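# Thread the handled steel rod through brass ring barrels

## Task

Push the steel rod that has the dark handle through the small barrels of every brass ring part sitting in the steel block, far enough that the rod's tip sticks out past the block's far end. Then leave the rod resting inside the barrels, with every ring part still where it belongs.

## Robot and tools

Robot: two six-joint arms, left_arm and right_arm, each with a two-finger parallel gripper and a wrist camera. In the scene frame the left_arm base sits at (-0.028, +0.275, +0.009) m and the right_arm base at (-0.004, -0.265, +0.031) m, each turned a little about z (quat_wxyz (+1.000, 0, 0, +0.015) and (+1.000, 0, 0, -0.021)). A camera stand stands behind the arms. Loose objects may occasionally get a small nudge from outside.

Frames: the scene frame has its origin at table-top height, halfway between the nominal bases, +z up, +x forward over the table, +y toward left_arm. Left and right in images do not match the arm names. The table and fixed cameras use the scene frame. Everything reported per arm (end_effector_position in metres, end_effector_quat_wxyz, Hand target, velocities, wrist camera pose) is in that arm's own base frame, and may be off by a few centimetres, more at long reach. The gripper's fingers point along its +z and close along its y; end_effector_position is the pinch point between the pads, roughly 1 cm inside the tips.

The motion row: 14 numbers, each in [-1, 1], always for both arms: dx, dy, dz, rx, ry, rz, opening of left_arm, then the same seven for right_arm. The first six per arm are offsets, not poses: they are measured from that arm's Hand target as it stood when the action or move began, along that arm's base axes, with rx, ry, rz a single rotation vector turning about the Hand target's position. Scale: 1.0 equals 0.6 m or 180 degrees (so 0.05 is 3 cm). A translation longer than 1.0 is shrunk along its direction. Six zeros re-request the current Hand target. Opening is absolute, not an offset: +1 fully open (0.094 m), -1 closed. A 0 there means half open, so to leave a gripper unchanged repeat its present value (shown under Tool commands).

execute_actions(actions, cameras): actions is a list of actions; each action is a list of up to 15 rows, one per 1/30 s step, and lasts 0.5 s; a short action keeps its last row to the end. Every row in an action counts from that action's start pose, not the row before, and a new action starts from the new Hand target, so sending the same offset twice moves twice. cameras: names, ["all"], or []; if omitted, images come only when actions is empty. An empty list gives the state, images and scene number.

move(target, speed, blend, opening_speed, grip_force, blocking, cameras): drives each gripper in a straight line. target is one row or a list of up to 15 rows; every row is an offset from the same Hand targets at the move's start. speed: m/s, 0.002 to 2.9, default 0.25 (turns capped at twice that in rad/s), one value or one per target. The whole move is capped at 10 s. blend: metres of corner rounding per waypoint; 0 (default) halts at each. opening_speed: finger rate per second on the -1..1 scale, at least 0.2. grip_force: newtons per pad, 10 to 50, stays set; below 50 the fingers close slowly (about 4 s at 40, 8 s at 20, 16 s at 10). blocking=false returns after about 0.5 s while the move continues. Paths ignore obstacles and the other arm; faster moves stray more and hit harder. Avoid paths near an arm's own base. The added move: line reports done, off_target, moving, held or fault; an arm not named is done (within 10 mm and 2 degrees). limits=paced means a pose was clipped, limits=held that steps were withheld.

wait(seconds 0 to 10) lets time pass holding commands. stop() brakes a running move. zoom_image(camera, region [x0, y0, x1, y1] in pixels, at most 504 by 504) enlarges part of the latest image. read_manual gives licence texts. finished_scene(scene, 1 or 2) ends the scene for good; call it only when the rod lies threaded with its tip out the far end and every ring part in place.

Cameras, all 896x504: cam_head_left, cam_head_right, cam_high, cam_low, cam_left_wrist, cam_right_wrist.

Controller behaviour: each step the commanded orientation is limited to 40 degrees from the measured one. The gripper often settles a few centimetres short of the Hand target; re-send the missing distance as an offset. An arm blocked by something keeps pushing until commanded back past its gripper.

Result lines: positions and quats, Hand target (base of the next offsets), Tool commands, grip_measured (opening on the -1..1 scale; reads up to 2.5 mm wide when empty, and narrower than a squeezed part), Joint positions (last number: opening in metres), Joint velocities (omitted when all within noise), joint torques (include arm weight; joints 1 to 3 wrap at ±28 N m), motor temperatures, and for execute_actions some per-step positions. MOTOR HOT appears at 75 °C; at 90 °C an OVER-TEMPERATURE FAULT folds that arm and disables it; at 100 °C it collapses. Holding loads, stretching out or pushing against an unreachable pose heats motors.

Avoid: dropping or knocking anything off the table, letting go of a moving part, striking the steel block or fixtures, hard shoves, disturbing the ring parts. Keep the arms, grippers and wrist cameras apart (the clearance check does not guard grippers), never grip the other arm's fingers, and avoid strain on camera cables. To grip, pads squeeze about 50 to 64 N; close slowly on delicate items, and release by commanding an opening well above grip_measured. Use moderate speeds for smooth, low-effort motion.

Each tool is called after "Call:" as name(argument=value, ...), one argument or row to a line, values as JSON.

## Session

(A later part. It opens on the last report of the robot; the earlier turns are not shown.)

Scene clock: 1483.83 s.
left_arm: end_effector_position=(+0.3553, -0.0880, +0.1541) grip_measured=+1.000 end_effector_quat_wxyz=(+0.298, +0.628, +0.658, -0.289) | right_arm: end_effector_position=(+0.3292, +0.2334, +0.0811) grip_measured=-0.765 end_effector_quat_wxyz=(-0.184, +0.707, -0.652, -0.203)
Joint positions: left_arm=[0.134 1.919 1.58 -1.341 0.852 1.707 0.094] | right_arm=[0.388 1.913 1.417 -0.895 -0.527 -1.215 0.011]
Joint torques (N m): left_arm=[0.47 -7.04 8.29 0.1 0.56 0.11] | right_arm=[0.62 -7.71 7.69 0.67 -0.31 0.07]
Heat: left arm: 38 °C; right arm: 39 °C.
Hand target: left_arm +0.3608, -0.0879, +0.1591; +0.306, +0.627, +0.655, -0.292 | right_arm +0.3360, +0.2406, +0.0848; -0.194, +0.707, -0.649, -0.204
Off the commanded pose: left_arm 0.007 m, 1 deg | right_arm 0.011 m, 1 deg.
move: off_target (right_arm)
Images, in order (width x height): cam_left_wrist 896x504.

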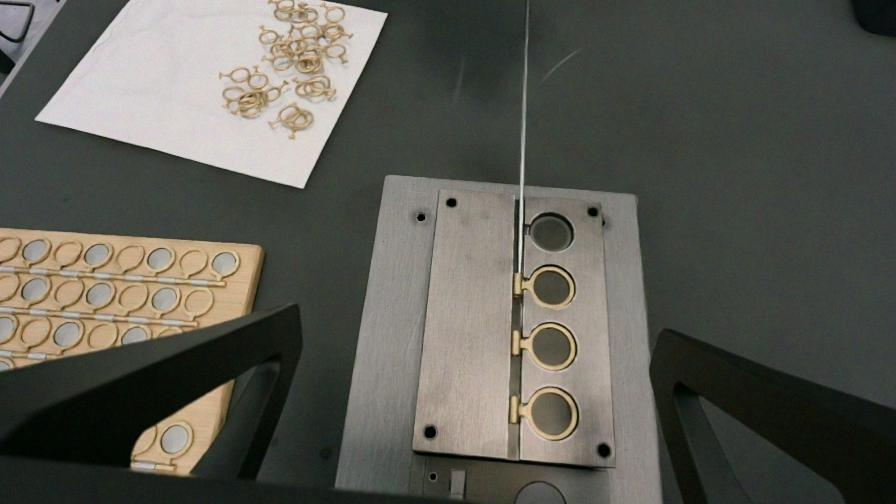

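Call:
move(
  target=[0, 0, 0, 0, 0, 0, 1.0, 0.0013, 0.0005, 0.0, 0, 0, 0, -0.95],
  speed=0.04,
  cameras=["cam_left_wrist"],
)

Call:
zoom_image(
  camera="cam_left_wrist",
  region=[480, 190, 560, 290],
)

Scene clock: 1487.63 s.
left_arm: end_effector_position=(+0.3553, -0.0880, +0.1541) grip_measured=+1.000 end_effector_quat_wxyz=(+0.298, +0.628, +0.658, -0.289) | right_arm: end_effector_position=(+0.3306, +0.2340, +0.0810) grip_measured=-0.765 end_effector_quat_wxyz=(-0.184, +0.707, -0.652, -0.202)
Joint positions: left_arm=[0.134 1.919 1.58 -1.341 0.852 1.707 0.094] | right_arm=[0.388 1.918 1.423 -0.895 -0.527 -1.215 0.011]
Joint torques (N m): left_arm=[0.38 -7.13 8.34 0.03 0.56 0.13] | right_arm=[0.62 -7.84 7.54 0.66 -0.31 0.08]
Heat: left arm: 38 °C; right arm: 39 °C.
Hand target: left_arm +0.3608, -0.0879, +0.1591; +0.306, +0.627, +0.655, -0.292 | right_arm +0.3368, +0.2409, +0.0848; -0.194, +0.707, -0.649, -0.204
Off the commanded pose: left_arm 0.007 m, 1 deg | right_arm 0.010 m, 1 deg.
move: done
Images, in order (width x height): cam_left_wrist 896x504.

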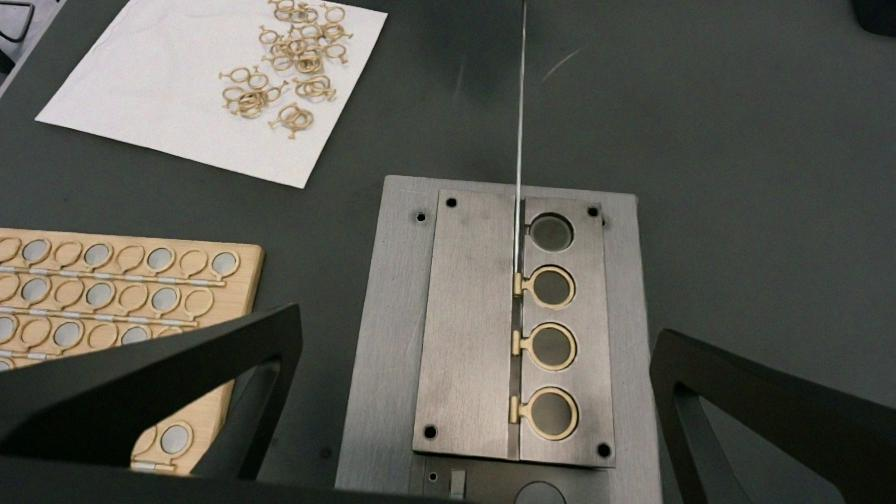

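Scaled by 5.040 from the camera's 896x504 image, which has a finer 1280x720 frame.

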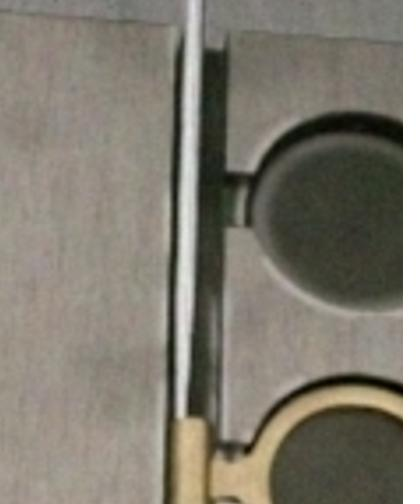

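Call:
move(
  target=[0, 0, 0, 0, 0, 0, 1.0, -0.0022, 0.0117, 0.0, 0, 0, 0.0005, -0.95],
  speed=0.04,
  cameras=["cam_left_wrist"],
)

Call:
zoom_image(
  camera="cam_left_wrist",
  region=[480, 210, 560, 310],
)

Scene clock: 1500.73 s.
left_arm: end_effector_position=(+0.3553, -0.0880, +0.1541) grip_measured=+1.000 end_effector_quat_wxyz=(+0.298, +0.628, +0.658, -0.289) | right_arm: end_effector_position=(+0.3289, +0.2404, +0.0809) grip_measured=-0.765 end_effector_quat_wxyz=(-0.183, +0.708, -0.651, -0.203)
Joint positions: left_arm=[0.134 1.919 1.58 -1.341 0.852 1.707 0.094] | right_arm=[0.405 1.922 1.428 -0.89 -0.524 -1.198 0.011]
Joint torques (N m): left_arm=[0.44 -7.31 8.28 0.07 0.55 0.08] | right_arm=[0.69 -7.88 7.54 0.71 -0.3 0.1]
Heat: left arm: 38 °C; right arm: 39 °C.
Hand target: left_arm +0.3608, -0.0879, +0.1591; +0.306, +0.627, +0.655, -0.292 | right_arm +0.3354, +0.2479, +0.0847; -0.194, +0.708, -0.648, -0.204
Off the commanded pose: left_arm 0.007 m, 1 deg | right_arm 0.011 m, 1 deg.
move: off_target (right_arm)
Images, in order (width x height): cam_left_wrist 896x504.

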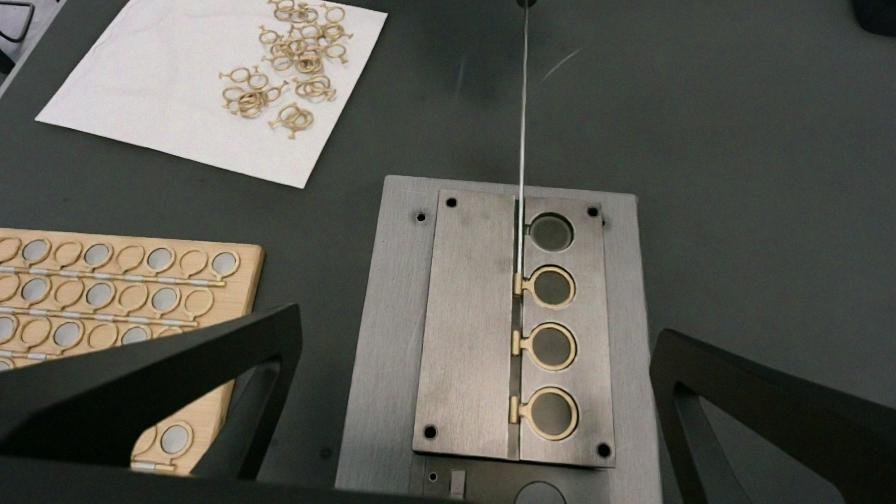

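Scaled by 5.040 from the camera's 896x504 image, which has a finer 1280x720 frame.

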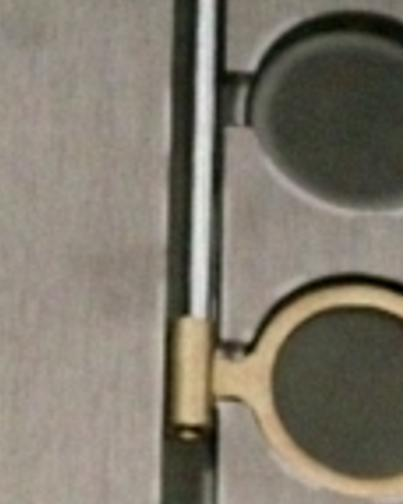

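Call:
move(
  target=[0, 0, 0, 0, 0, 0, 1.0, -0.0016, 0.02, 0.0, 0, 0, 0, -0.95],
  speed=0.04,
  cameras=["cam_left_wrist"],
)

Call:
zoom_image(
  camera="cam_left_wrist",
  region=[480, 250, 560, 350],
)

Call:
zoom_image(
  camera="cam_left_wrist",
  region=[460, 140, 580, 290],
)

Scene clock: 1513.50 s.
left_arm: end_effector_position=(+0.3553, -0.0880, +0.1541) grip_measured=+1.000 end_effector_quat_wxyz=(+0.298, +0.628, +0.658, -0.289) | right_arm: end_effector_position=(+0.3283, +0.2524, +0.0812) grip_measured=-0.765 end_effector_quat_wxyz=(-0.184, +0.708, -0.651, -0.203)
Joint positions: left_arm=[0.134 1.919 1.58 -1.341 0.852 1.707 0.094] | right_arm=[0.436 1.932 1.443 -0.875 -0.518 -1.164 0.011]
Joint torques (N m): left_arm=[0.68 -7.01 8.25 0.04 0.58 0.12] | right_arm=[0.68 -7.98 7.57 0.73 -0.29 0.09]
Heat: left arm: 38 °C; right arm: 39 °C.
Hand target: left_arm +0.3608, -0.0879, +0.1591; +0.306, +0.627, +0.655, -0.292 | right_arm +0.3345, +0.2599, +0.0848; -0.194, +0.708, -0.648, -0.204
Off the commanded pose: left_arm 0.007 m, 1 deg | right_arm 0.010 m, 1 deg.
move: done
Images, in order (width x height): cam_left_wrist 896x504.

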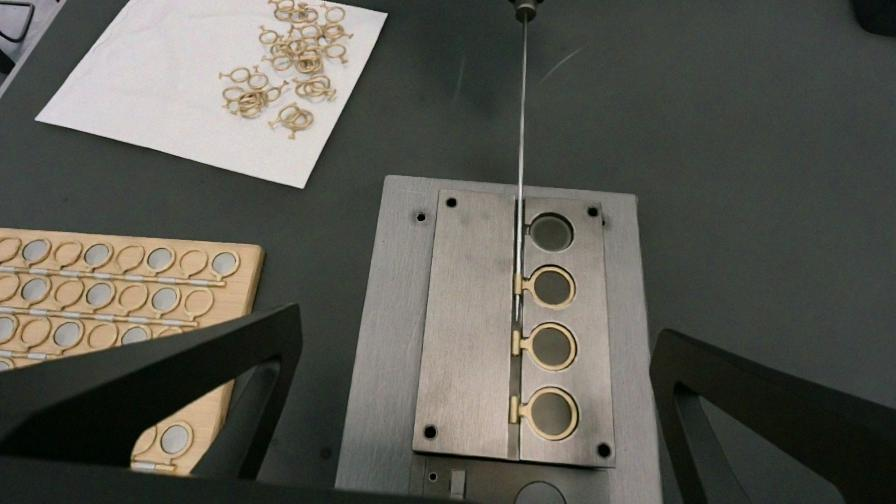

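Scaled by 5.040 from the camera's 896x504 image, which has a finer 1280x720 frame.

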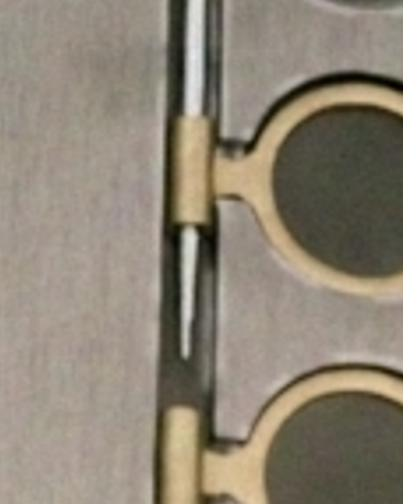

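Scaled by 3.360 from the camera's 896x504 image, which has a finer 1280x720 frame.

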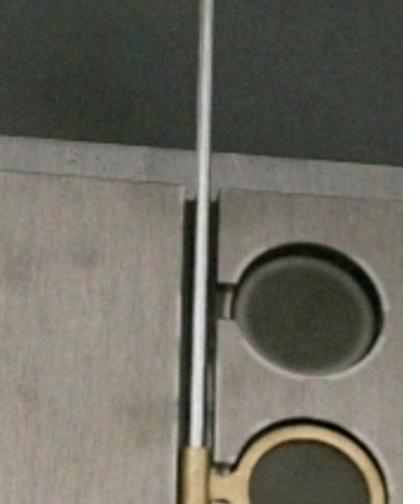

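Call:
move(
  target=[0, 0, 0, 0, 0, 0, 1.0, -0.0022, 0.02, 0.0, 0, 0, 0, -0.95],
  speed=0.04,
  cameras=["cam_left_wrist"],
)

Call:
zoom_image(
  camera="cam_left_wrist",
  region=[480, 260, 580, 385],
)

Call:
zoom_image(
  camera="cam_left_wrist",
  region=[460, 140, 580, 290],
)

Scene clock: 1522.30 s.
left_arm: end_effector_position=(+0.3553, -0.0880, +0.1541) grip_measured=+1.000 end_effector_quat_wxyz=(+0.298, +0.628, +0.658, -0.289) | right_arm: end_effector_position=(+0.3271, +0.2643, +0.0812) grip_measured=-0.765 end_effector_quat_wxyz=(-0.184, +0.708, -0.651, -0.203)
Joint positions: left_arm=[0.134 1.919 1.58 -1.341 0.852 1.707 0.094] | right_arm=[0.465 1.944 1.457 -0.862 -0.512 -1.131 0.011]
Joint torques (N m): left_arm=[0.43 -7.08 8.14 0.11 0.57 0.11] | right_arm=[0.68 -8.06 7.61 0.76 -0.28 0.1]
Heat: left arm: 38 °C; right arm: 40 °C.
Hand target: left_arm +0.3608, -0.0879, +0.1591; +0.306, +0.627, +0.655, -0.292 | right_arm +0.3332, +0.2719, +0.0848; -0.194, +0.708, -0.648, -0.204
Off the commanded pose: left_arm 0.007 m, 1 deg | right_arm 0.010 m, 1 deg.
move: done
Images, in order (width x height): cam_left_wrist 896x504.

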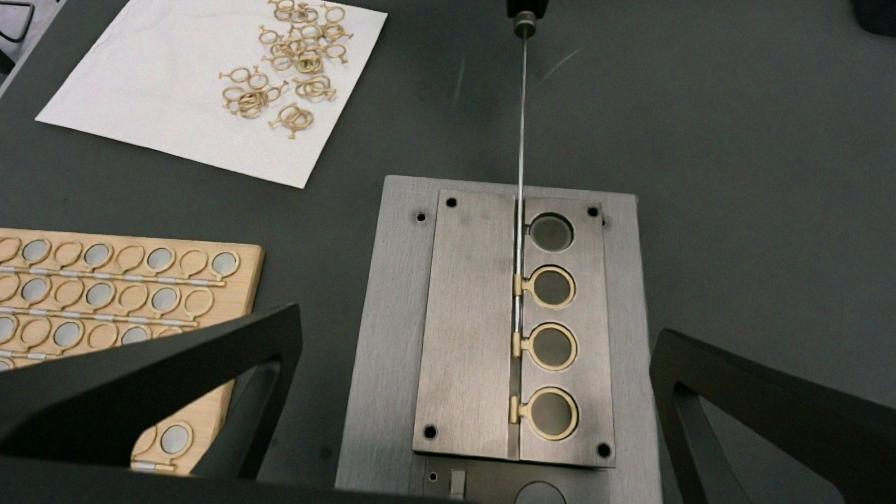

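Scaled by 4.032 from the camera's 896x504 image, which has a finer 1280x720 frame.

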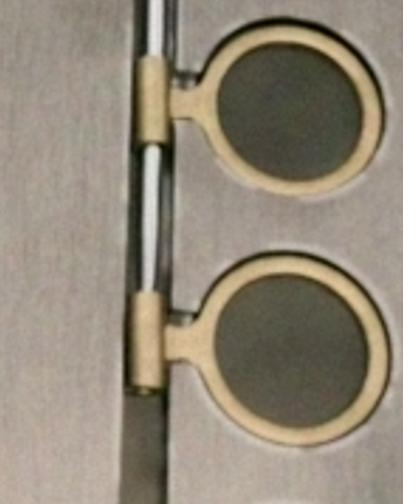

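Scaled by 3.360 from the camera's 896x504 image, which has a finer 1280x720 frame.

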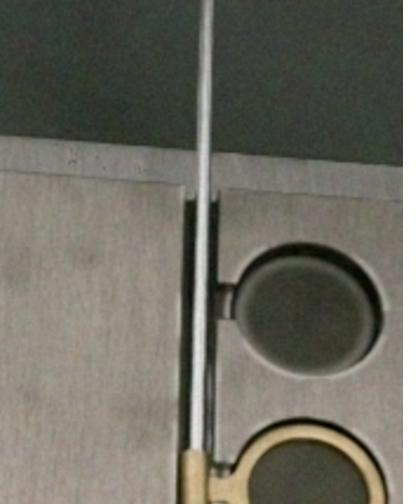

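Call:
move(
  target=[0, 0, 0, 0, 0, 0, 1.0, -0.0025, 0.0233, 0.0, 0, 0, 0, -0.95],
  speed=0.04,
  cameras=["cam_left_wrist"],
)

Call:
zoom_image(
  camera="cam_left_wrist",
  region=[470, 310, 580, 450],
)

Call:
zoom_image(
  camera="cam_left_wrist",
  region=[460, 140, 580, 290],
)

Scene clock: 1528.27 s.
left_arm: end_effector_position=(+0.3553, -0.0880, +0.1541) grip_measured=+1.000 end_effector_quat_wxyz=(+0.298, +0.628, +0.658, -0.289) | right_arm: end_effector_position=(+0.3259, +0.2783, +0.0816) grip_measured=-0.765 end_effector_quat_wxyz=(-0.184, +0.708, -0.651, -0.203)
Joint positions: left_arm=[0.134 1.919 1.58 -1.341 0.852 1.707 0.094] | right_arm=[0.499 1.958 1.478 -0.848 -0.505 -1.093 0.011]
Joint torques (N m): left_arm=[0.5 -7.05 8.29 0.09 0.54 0.11] | right_arm=[0.68 -8.18 7.62 0.79 -0.26 0.1]
Heat: left arm: 38 °C; right arm: 40 °C.
Hand target: left_arm +0.3608, -0.0879, +0.1591; +0.306, +0.627, +0.655, -0.292 | right_arm +0.3317, +0.2859, +0.0848; -0.194, +0.708, -0.648, -0.204
Off the commanded pose: left_arm 0.007 m, 1 deg | right_arm 0.010 m, 1 deg.
move: done
Images, in order (width x height): cam_left_wrist 896x504.

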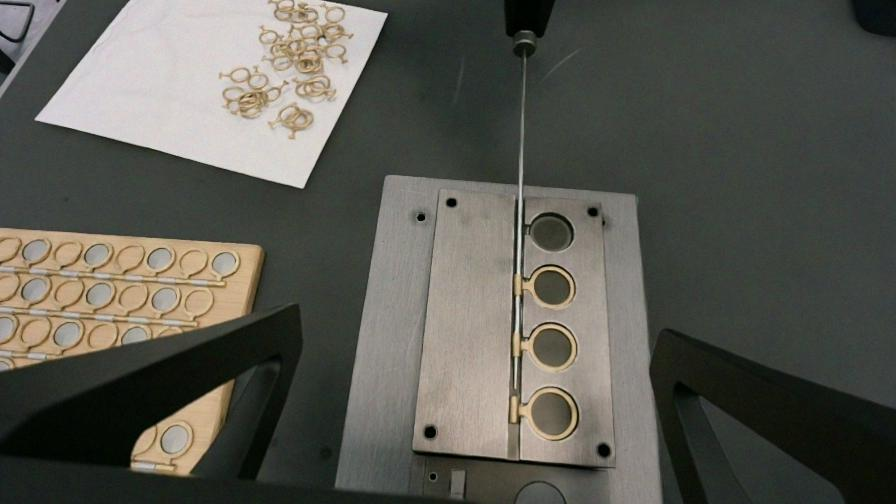

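Scaled by 3.600 from the camera's 896x504 image, which has a finer 1280x720 frame.

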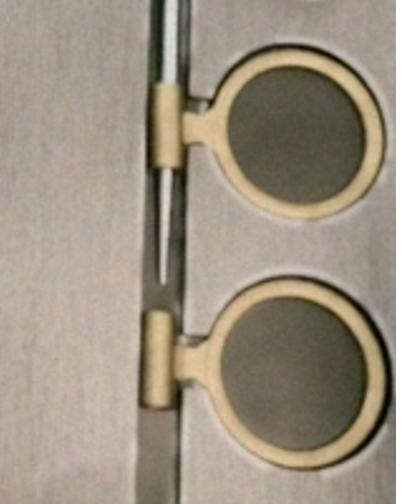

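Scaled by 3.360 from the camera's 896x504 image, which has a finer 1280x720 frame.

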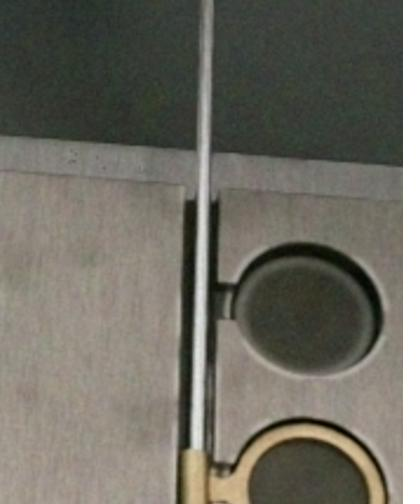

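Call:
move(
  target=[0, 0, 0, 0, 0, 0, 1.0, -0.0022, 0.0167, -0.0003, 0, 0, 0, -0.95],
  speed=0.04,
  cameras=["cam_left_wrist"],
)

Call:
zoom_image(
  camera="cam_left_wrist",
  region=[470, 330, 580, 470],
)

Scene clock: 1536.47 s.
left_arm: end_effector_position=(+0.3553, -0.0880, +0.1541) grip_measured=+1.000 end_effector_quat_wxyz=(+0.298, +0.628, +0.658, -0.289) | right_arm: end_effector_position=(+0.3248, +0.2881, +0.0816) grip_measured=-0.765 end_effector_quat_wxyz=(-0.185, +0.708, -0.651, -0.203)
Joint positions: left_arm=[0.134 1.919 1.58 -1.341 0.852 1.707 0.094] | right_arm=[0.523 1.969 1.492 -0.838 -0.5 -1.067 0.011]
Joint torques (N m): left_arm=[0.54 -7.08 8.16 0.06 0.55 0.11] | right_arm=[0.73 -8.25 7.65 0.82 -0.25 0.1]
Heat: left arm: 38 °C; right arm: 40 °C.
Hand target: left_arm +0.3608, -0.0879, +0.1591; +0.306, +0.627, +0.655, -0.292 | right_arm +0.3303, +0.2959, +0.0846; -0.194, +0.708, -0.648, -0.204
Off the commanded pose: left_arm 0.007 m, 1 deg | right_arm 0.010 m, 1 deg.
move: done
Images, in order (width x height): cam_left_wrist 896x504.

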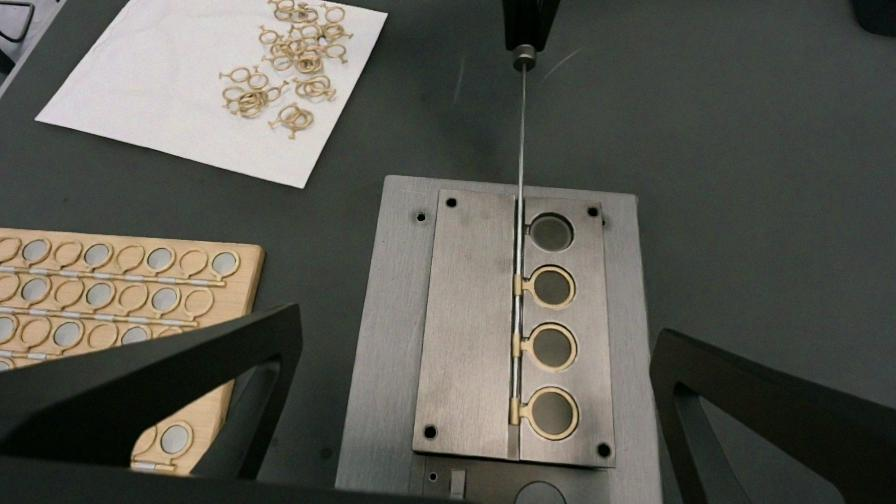

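Scaled by 3.600 from the camera's 896x504 image, which has a finer 1280x720 frame.

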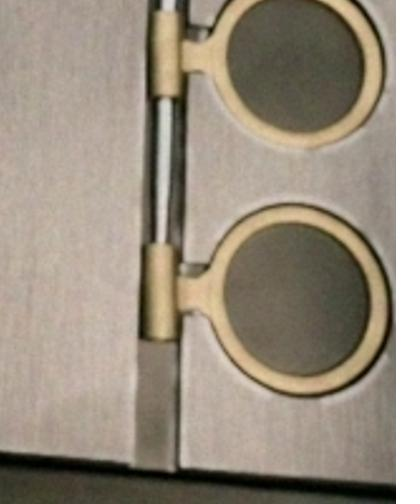

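Call:
move(
  target=[0, 0, 0, 0, 0, 0, 1.0, -0.0025, 0.0233, -0.0003, 0, 0, 0, -0.95],
  speed=0.04,
  cameras=["cam_left_wrist"],
)

Call:
zoom_image(
  camera="cam_left_wrist",
  region=[470, 330, 580, 470],
)

Scene clock: 1547.43 s.
left_arm: end_effector_position=(+0.3553, -0.0880, +0.1541) grip_measured=+1.000 end_effector_quat_wxyz=(+0.298, +0.628, +0.658, -0.289) | right_arm: end_effector_position=(+0.3236, +0.3022, +0.0818) grip_measured=-0.765 end_effector_quat_wxyz=(-0.185, +0.708, -0.650, -0.203)
Joint positions: left_arm=[0.134 1.919 1.58 -1.341 0.852 1.707 0.094] | right_arm=[0.555 1.988 1.518 -0.827 -0.492 -1.031 0.011]
Joint torques (N m): left_arm=[0.5 -7.09 8.32 0.05 0.55 0.1] | right_arm=[0.7 -8.39 7.66 0.84 -0.23 0.1]
Heat: left arm: 38 °C; right arm: 40 °C.
Hand target: left_arm +0.3608, -0.0879, +0.1591; +0.306, +0.627, +0.655, -0.292 | right_arm +0.3289, +0.3099, +0.0843; -0.194, +0.708, -0.648, -0.204
Off the commanded pose: left_arm 0.007 m, 1 deg | right_arm 0.010 m, 1 deg.
move: done
Images, in order (width x height): cam_left_wrist 896x504.

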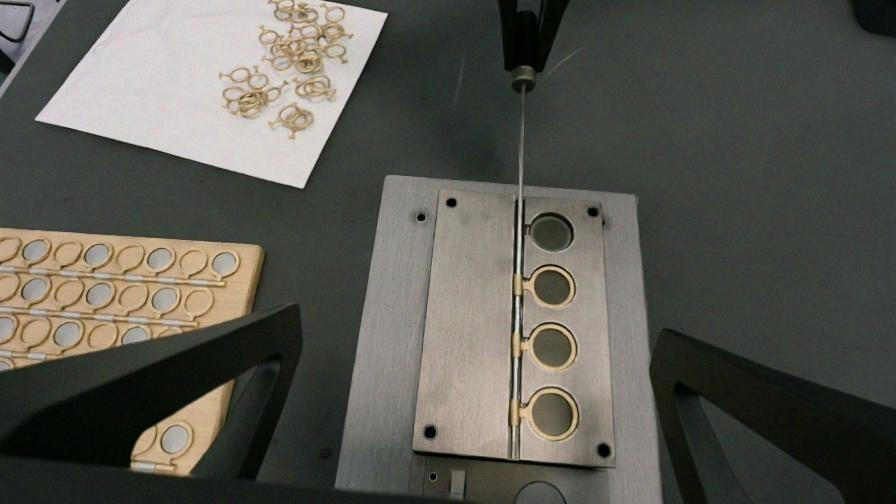

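Scaled by 3.600 from the camera's 896x504 image, which has a finer 1280x720 frame.

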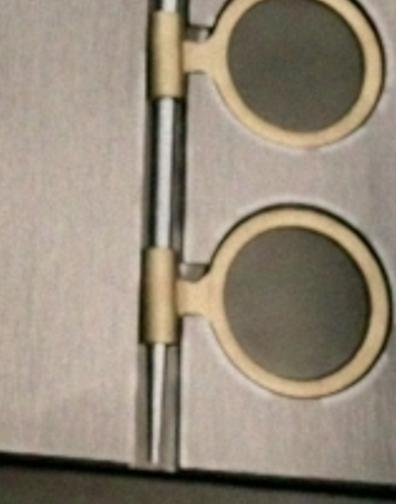

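Call:
move(
  target=[0, 0, 0, 0, 0, 0, 1.0, -0.0022, 0.0217, -0.0003, 0, 0, 0, -0.95],
  speed=0.04,
  cameras=["cam_left_wrist", "cam_right_wrist", "cam_high", "cam_head_right"],
)

Call:
zoom_image(
  camera="cam_left_wrist",
  region=[450, 350, 590, 500],
)

Call:
zoom_image(
  camera="cam_left_wrist",
  region=[440, 60, 600, 360],
)

Scene clock: 1553.67 s.
left_arm: end_effector_position=(+0.3553, -0.0880, +0.1541) grip_measured=+1.000 end_effector_quat_wxyz=(+0.298, +0.628, +0.658, -0.289) | right_arm: end_effector_position=(+0.3226, +0.3142, +0.0820) grip_measured=-0.765 end_effector_quat_wxyz=(-0.185, +0.708, -0.650, -0.203)
Joint positions: left_arm=[0.134 1.919 1.58 -1.341 0.852 1.707 0.094] | right_arm=[0.583 2.006 1.544 -0.822 -0.483 -1.002 0.011]
Joint torques (N m): left_arm=[0.43 -7.08 8.14 0.03 0.6 0.11] | right_arm=[0.88 -8.47 7.68 0.9 -0.23 0.13]
Heat: left arm: 38 °C; right arm: 40 °C.
Hand target: left_arm +0.3608, -0.0879, +0.1591; +0.306, +0.627, +0.655, -0.292 | right_arm +0.3275, +0.3230, +0.0842; -0.194, +0.708, -0.648, -0.204
Off the commanded pose: left_arm 0.007 m, 1 deg | right_arm 0.010 m, 1 deg.
move: done
Images, in order (width x height): cam_head_right 896x504, cam_high 896x504, cam_left_wrist 896x504, cam_right_wrist 896x504.

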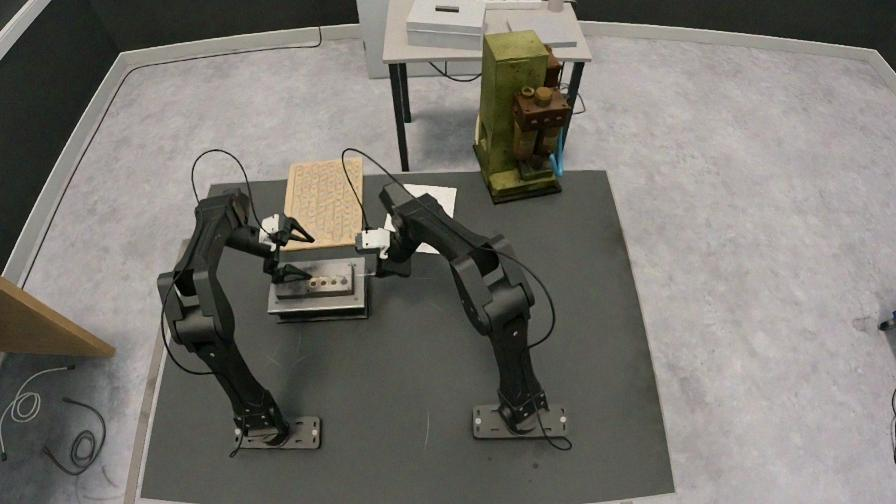

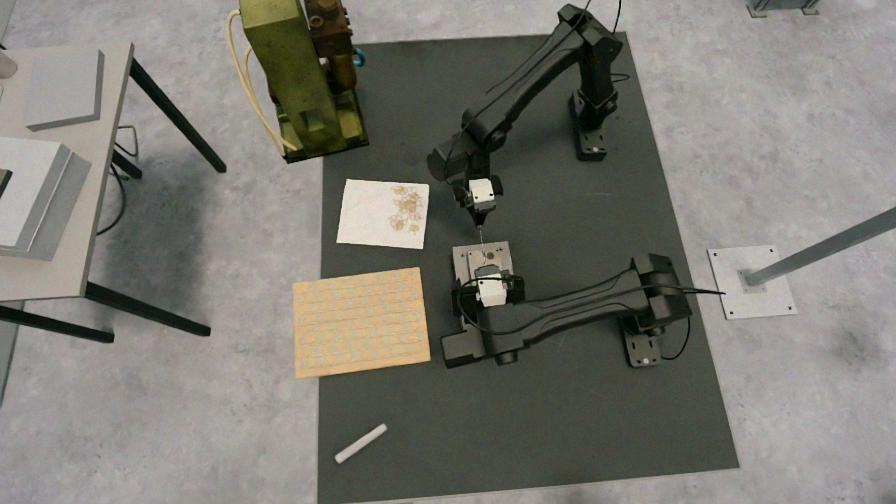

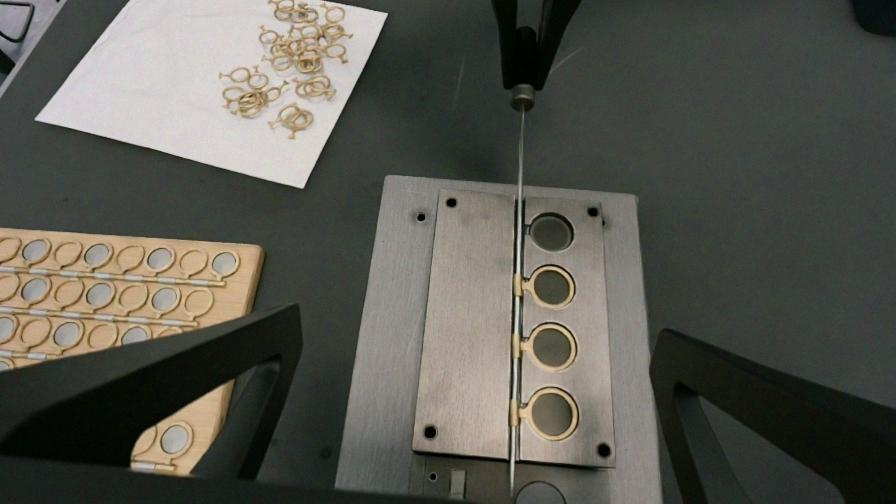

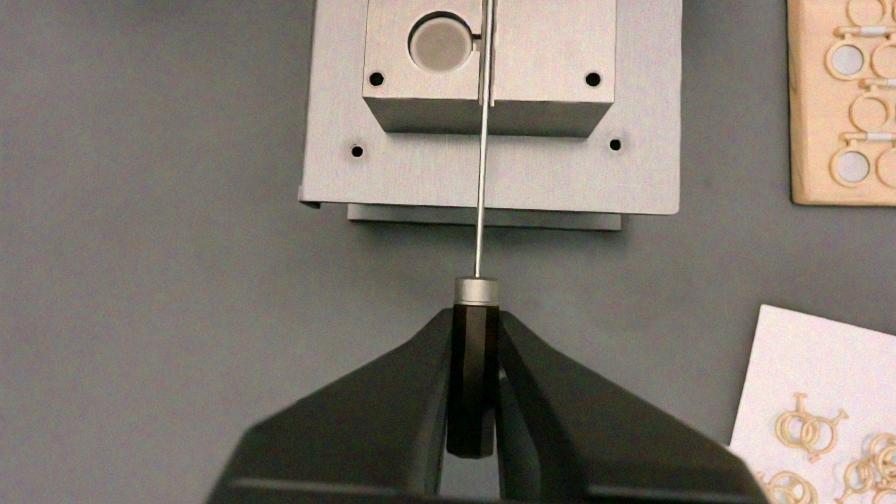

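Scaled by 3.360 from the camera's 896x504 image, which has a finer 1280x720 frame.

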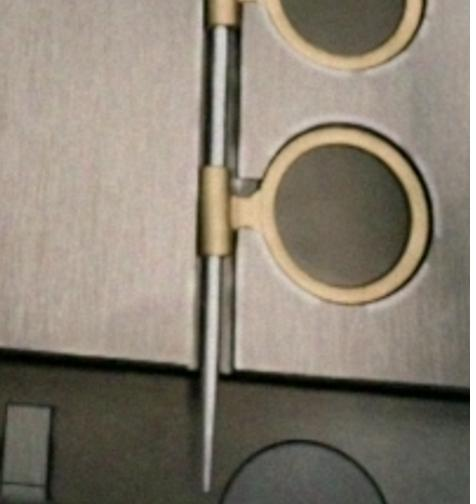

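Scaled by 1.680 from the camera's 896x504 image, which has a finer 1280x720 frame.

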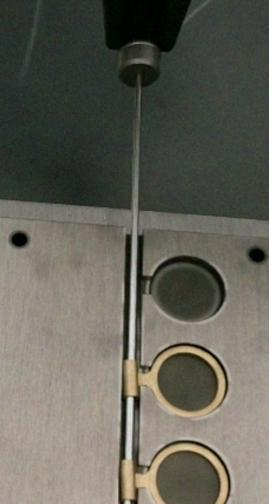

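Call:
move(
  target=[0.0, 0.1333, 0.1, 0, 0, 0, 1.0, 0, 0, 0, 0, 0, 0, -0.95],
  speed=0.2,
  cameras=["cam_left_wrist"],
)

Scene clock: 1608.70 s.
left_arm: end_effector_position=(+0.3613, -0.0057, +0.1951) grip_measured=+1.000 end_effector_quat_wxyz=(+0.329, +0.592, +0.694, -0.244) | right_arm: end_effector_position=(+0.3226, +0.3142, +0.0820) grip_measured=-0.765 end_effector_quat_wxyz=(-0.185, +0.708, -0.650, -0.203)
Joint positions: left_arm=[0.36 1.932 1.766 -1.554 0.834 1.84 0.094] | right_arm=[0.583 2.006 1.544 -0.822 -0.483 -1.002 0.011]
Joint torques (N m): left_arm=[-0.09 -11.55 8.06 -0.02 0.51 0.12] | right_arm=[0.88 -8.47 7.69 0.89 -0.23 0.12]
Heat: left arm: 38 °C; right arm: 41 °C.
Hand target: left_arm +0.3608, -0.0079, +0.2190; +0.306, +0.627, +0.655, -0.292 | right_arm +0.3275, +0.3230, +0.0842; -0.194, +0.708, -0.648, -0.204
Off the commanded pose: left_arm 0.024 m, 9 deg | right_arm 0.010 m, 1 deg.
joint sent to its limit (left arm) — joint 4 (wrist pitch), lower limit. The joint targets are off in orientation, not in position.
move: off_target (left_arm)
Images, in order (width x height): cam_left_wrist 896x504.

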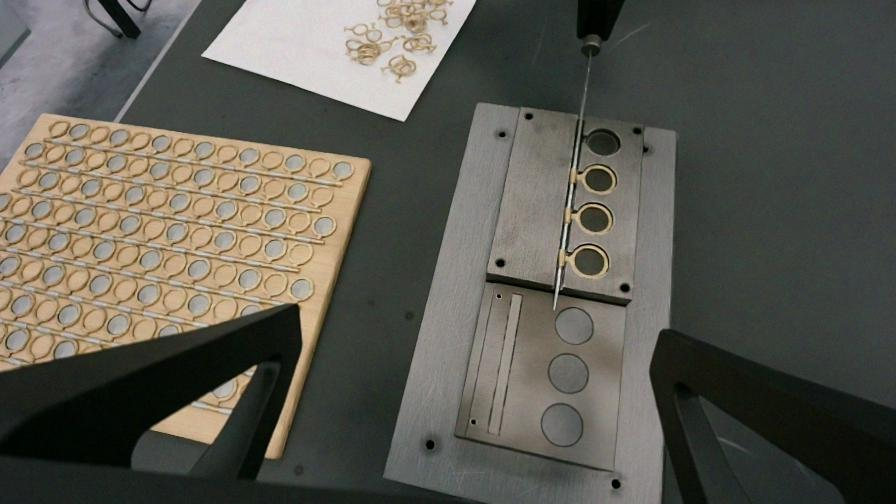

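Call:
move(
  target=[0, 0, 0, 0, 0, 0, 1.0, -0.0035, 0.0333, -0.0005, 0, 0, 0, -0.95],
  speed=0.04,
  cameras=["cam_left_wrist", "cam_right_wrist"],
)

Call:
zoom_image(
  camera="cam_left_wrist",
  region=[480, 60, 680, 360],
)

Scene clock: 1616.80 s.
left_arm: end_effector_position=(+0.3612, -0.0057, +0.1952) grip_measured=+1.000 end_effector_quat_wxyz=(+0.329, +0.592, +0.694, -0.244) | right_arm: end_effector_position=(+0.3208, +0.3337, +0.0822) grip_measured=-0.765 end_effector_quat_wxyz=(-0.185, +0.709, -0.650, -0.202)
Joint positions: left_arm=[0.36 1.932 1.766 -1.555 0.834 1.84 0.094] | right_arm=[0.626 2.037 1.589 -0.815 -0.47 -0.957 0.011]
Joint torques (N m): left_arm=[-0.05 -11.43 7.94 -0.02 0.51 0.07] | right_arm=[0.9 -8.68 7.73 0.94 -0.21 0.13]
Heat: left arm: 38 °C; right arm: 41 °C.
Hand target: left_arm +0.3608, -0.0079, +0.2190; +0.306, +0.627, +0.655, -0.292 | right_arm +0.3254, +0.3429, +0.0839; -0.194, +0.708, -0.648, -0.204
Off the commanded pose: left_arm 0.024 m, 9 deg | right_arm 0.010 m, 1 deg.
joint sent to its limit (left arm) — joint 4 (wrist pitch), lower limit. The joint targets are off in orientation, not in position.
move: off_target (left_arm)
Images, in order (width x height): cam_left_wrist 896x504, cam_right_wrist 896x504.

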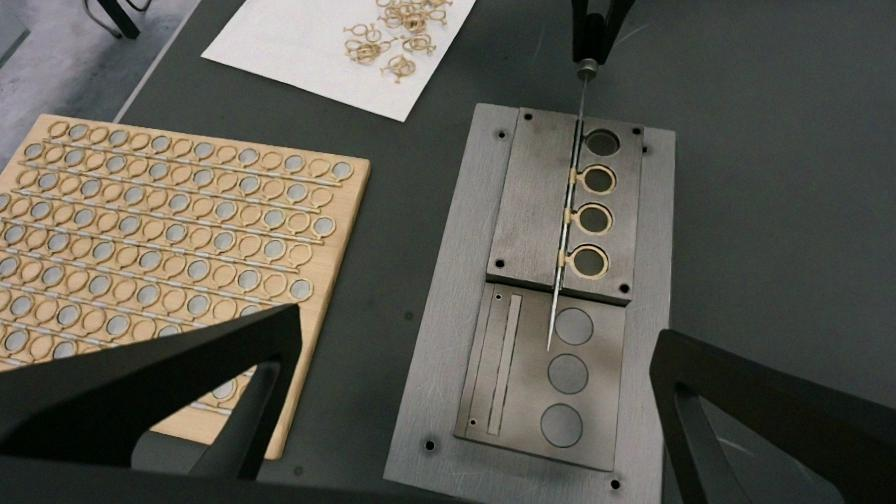

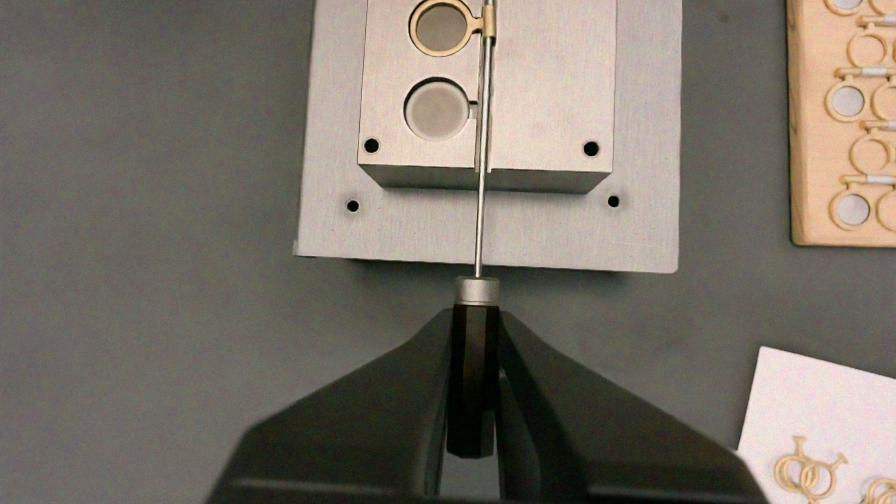

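Scaled by 1.680 from the camera's 896x504 image, which has a finer 1280x720 frame.

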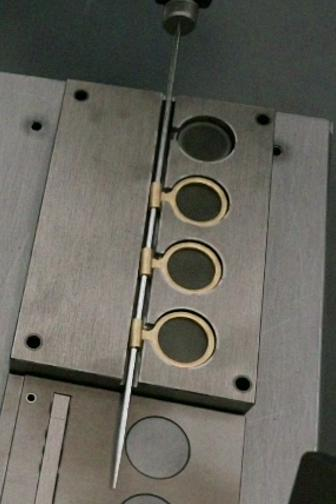

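Call:
move(
  target=[0, 0, 0, 0, 0, 0, 1.0, -0.0035, 0.0333, -0.0005, 0, 0, 0, -0.95],
  speed=0.04,
  cameras=["cam_left_wrist", "cam_right_wrist"],
)

Call:
zoom_image(
  camera="cam_left_wrist",
  region=[480, 60, 680, 360],
)

Scene clock: 1624.13 s.
left_arm: end_effector_position=(+0.3612, -0.0057, +0.1952) grip_measured=+1.000 end_effector_quat_wxyz=(+0.329, +0.592, +0.694, -0.244) | right_arm: end_effector_position=(+0.3191, +0.3530, +0.0825) grip_measured=-0.765 end_effector_quat_wxyz=(-0.185, +0.709, -0.650, -0.202)
Joint positions: left_arm=[0.36 1.932 1.766 -1.555 0.834 1.84 0.094] | right_arm=[0.666 2.072 1.642 -0.813 -0.457 -0.915 0.011]
Joint torques (N m): left_arm=[-0.06 -11.52 8.02 0.03 0.51 0.11] | right_arm=[0.96 -8.88 7.79 0.99 -0.2 0.14]
Motor temperatures (°C): left_arm=[27 35 39 30 31 26 27] | right_arm=[31 38 41 34 30 30 31]
Heat: left arm: 39 °C; right arm: 41 °C.
Hand target: left_arm +0.3608, -0.0079, +0.2190; +0.306, +0.627, +0.655, -0.292 | right_arm +0.3234, +0.3628, +0.0837; -0.194, +0.708, -0.648, -0.204
Off the commanded pose: left_arm 0.024 m, 9 deg | right_arm 0.011 m, 1 deg.
joint sent to its limit (left arm) — joint 4 (wrist pitch), lower limit. The joint targets are off in orientation, not in position.
move: off_target (left_arm, right_arm)
Images, in order (width x height): cam_left_wrist 896x504, cam_right_wrist 896x504.

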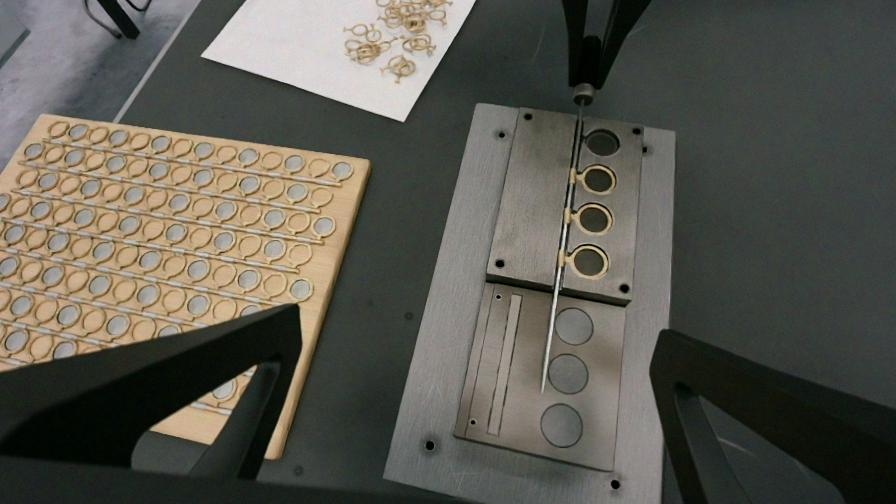

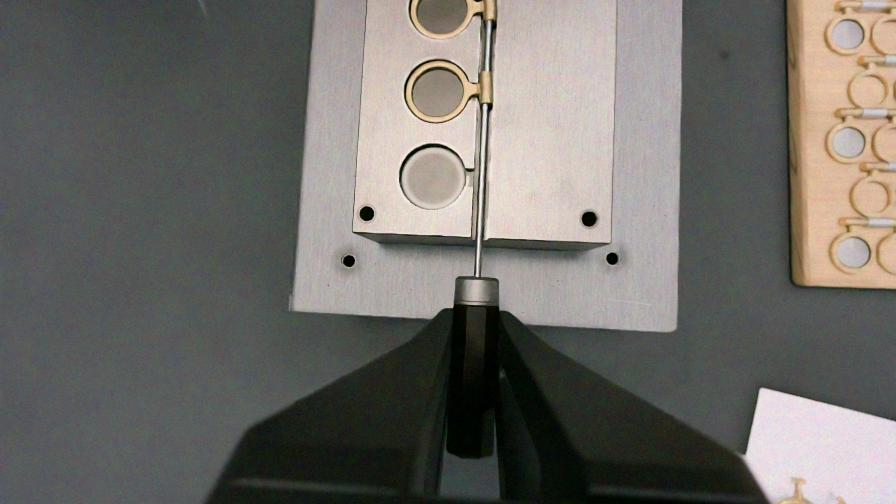

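Scaled by 1.680 from the camera's 896x504 image, which has a finer 1280x720 frame.

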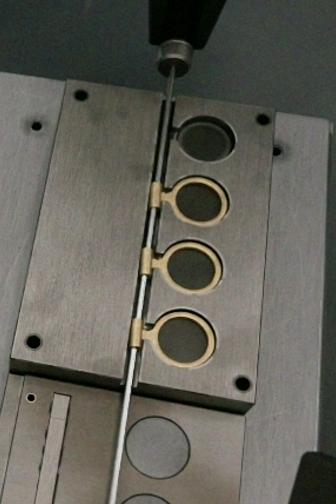

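Call:
move(
  target=[0, 0, 0, 0, 0, 0, 1.0, -0.0008, 0.0083, 0, 0, 0, 0, -0.95],
  speed=0.03,
  cameras=["cam_right_wrist"],
)

Scene clock: 1631.90 s.
left_arm: end_effector_position=(+0.3612, -0.0057, +0.1952) grip_measured=+1.000 end_effector_quat_wxyz=(+0.329, +0.592, +0.694, -0.244) | right_arm: end_effector_position=(+0.3186, +0.3579, +0.0824) grip_measured=-0.765 end_effector_quat_wxyz=(-0.185, +0.709, -0.650, -0.203)
Joint positions: left_arm=[0.36 1.932 1.766 -1.555 0.834 1.84 0.094] | right_arm=[0.675 2.082 1.656 -0.813 -0.455 -0.904 0.011]
Joint torques (N m): left_arm=[-0.08 -11.56 7.97 -0.05 0.56 0.08] | right_arm=[0.99 -8.96 7.83 1 -0.18 0.14]
Heat: left arm: 39 °C; right arm: 41 °C.
Hand target: left_arm +0.3608, -0.0079, +0.2190; +0.306, +0.627, +0.655, -0.292 | right_arm +0.3229, +0.3678, +0.0836; -0.194, +0.708, -0.648, -0.204
Off the commanded pose: left_arm 0.024 m, 9 deg | right_arm 0.011 m, 1 deg.
joint sent to its limit (left arm) — joint 4 (wrist pitch), lower limit. The joint targets are off in orientation, not in position.
move: off_target (left_arm, right_arm)
Images, in order (width x height): cam_right_wrist 896x504.

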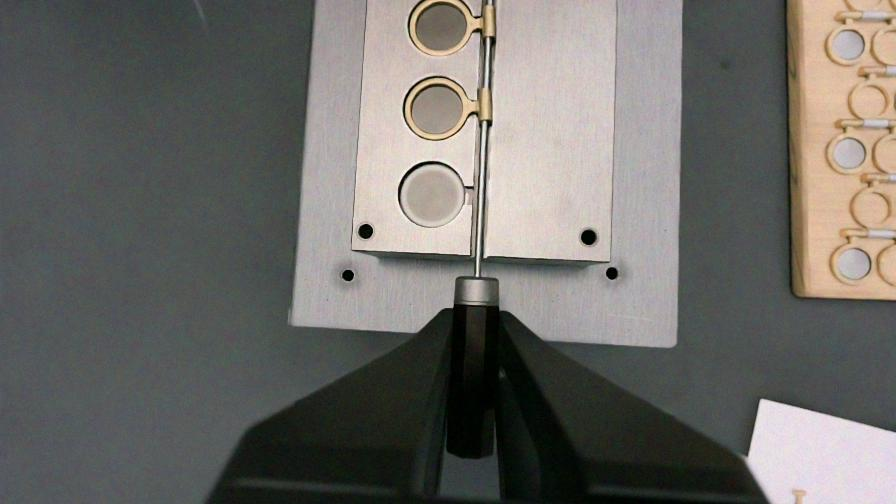

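Call:
move(
  target=[0, 0, 0, 0, 0, 0, 1.0, 0, 0, 0, 0, 0, 0, -0.3],
  speed=0.03,
  opening_speed=0.25,
  cameras=["cam_right_wrist", "cam_left_wrist"],
)

Call:
zoom_image(
  camera="cam_left_wrist",
  region=[480, 60, 680, 360],
)

Scene clock: 1638.47 s.
left_arm: end_effector_position=(+0.3612, -0.0057, +0.1952) grip_measured=+1.000 end_effector_quat_wxyz=(+0.329, +0.592, +0.694, -0.244) | right_arm: end_effector_position=(+0.3185, +0.3584, +0.0800) grip_measured=-0.301 end_effector_quat_wxyz=(-0.183, +0.708, -0.652, -0.201)
Joint positions: left_arm=[0.36 1.932 1.766 -1.555 0.834 1.84 0.094] | right_arm=[0.678 2.087 1.656 -0.811 -0.45 -0.899 0.033]
Joint torques (N m): left_arm=[-0.31 -11.47 7.87 -0.02 0.49 0.09] | right_arm=[0.75 -9.33 7.84 0.97 -0.23 0.09]
Heat: left arm: 39 °C; right arm: 41 °C.
Hand target: left_arm +0.3608, -0.0079, +0.2190; +0.306, +0.627, +0.655, -0.292 | right_arm +0.3229, +0.3679, +0.0837; -0.194, +0.708, -0.648, -0.204
Off the commanded pose: left_arm 0.024 m, 9 deg | right_arm 0.011 m, 1 deg.
joint sent to its limit (left arm) — joint 4 (wrist pitch), lower limit. The joint targets are off in orientation, not in position.
move: off_target (left_arm, right_arm)
Images, in order (width x height): cam_left_wrist 896x504, cam_right_wrist 896x504.

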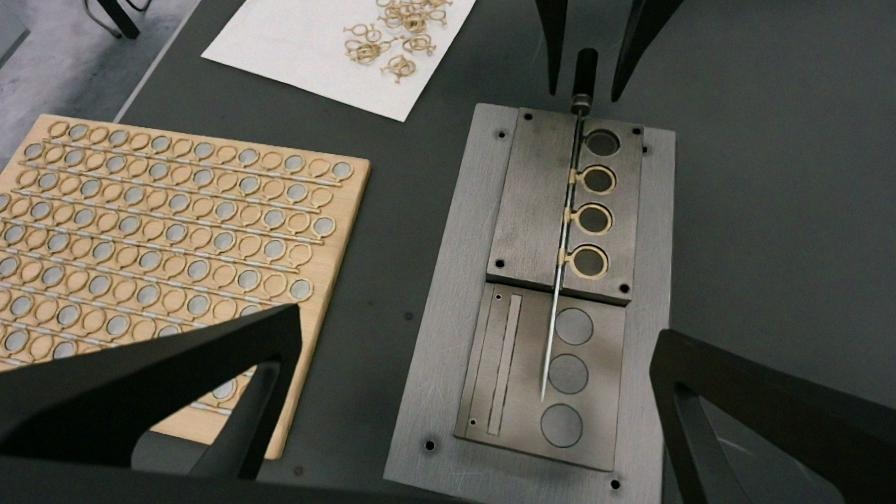

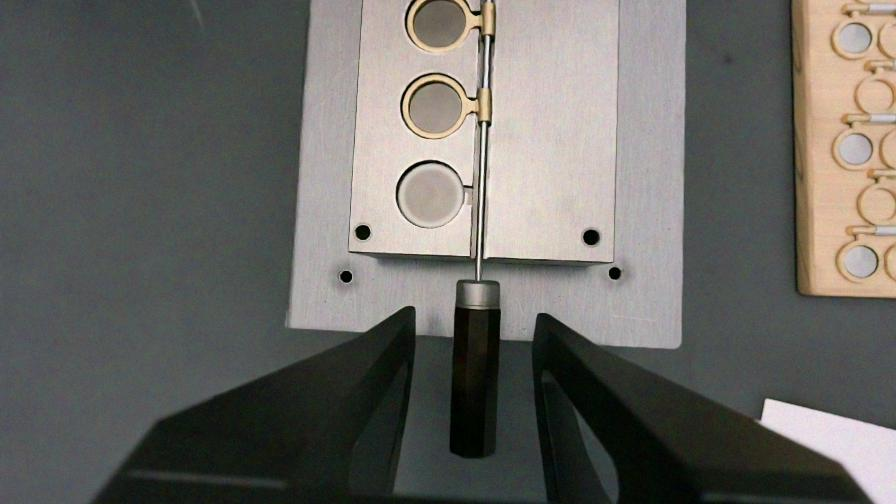

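Scaled by 1.680 from the camera's 896x504 image, which has a finer 1280x720 frame.

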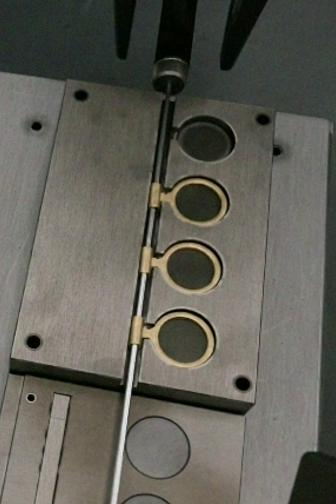

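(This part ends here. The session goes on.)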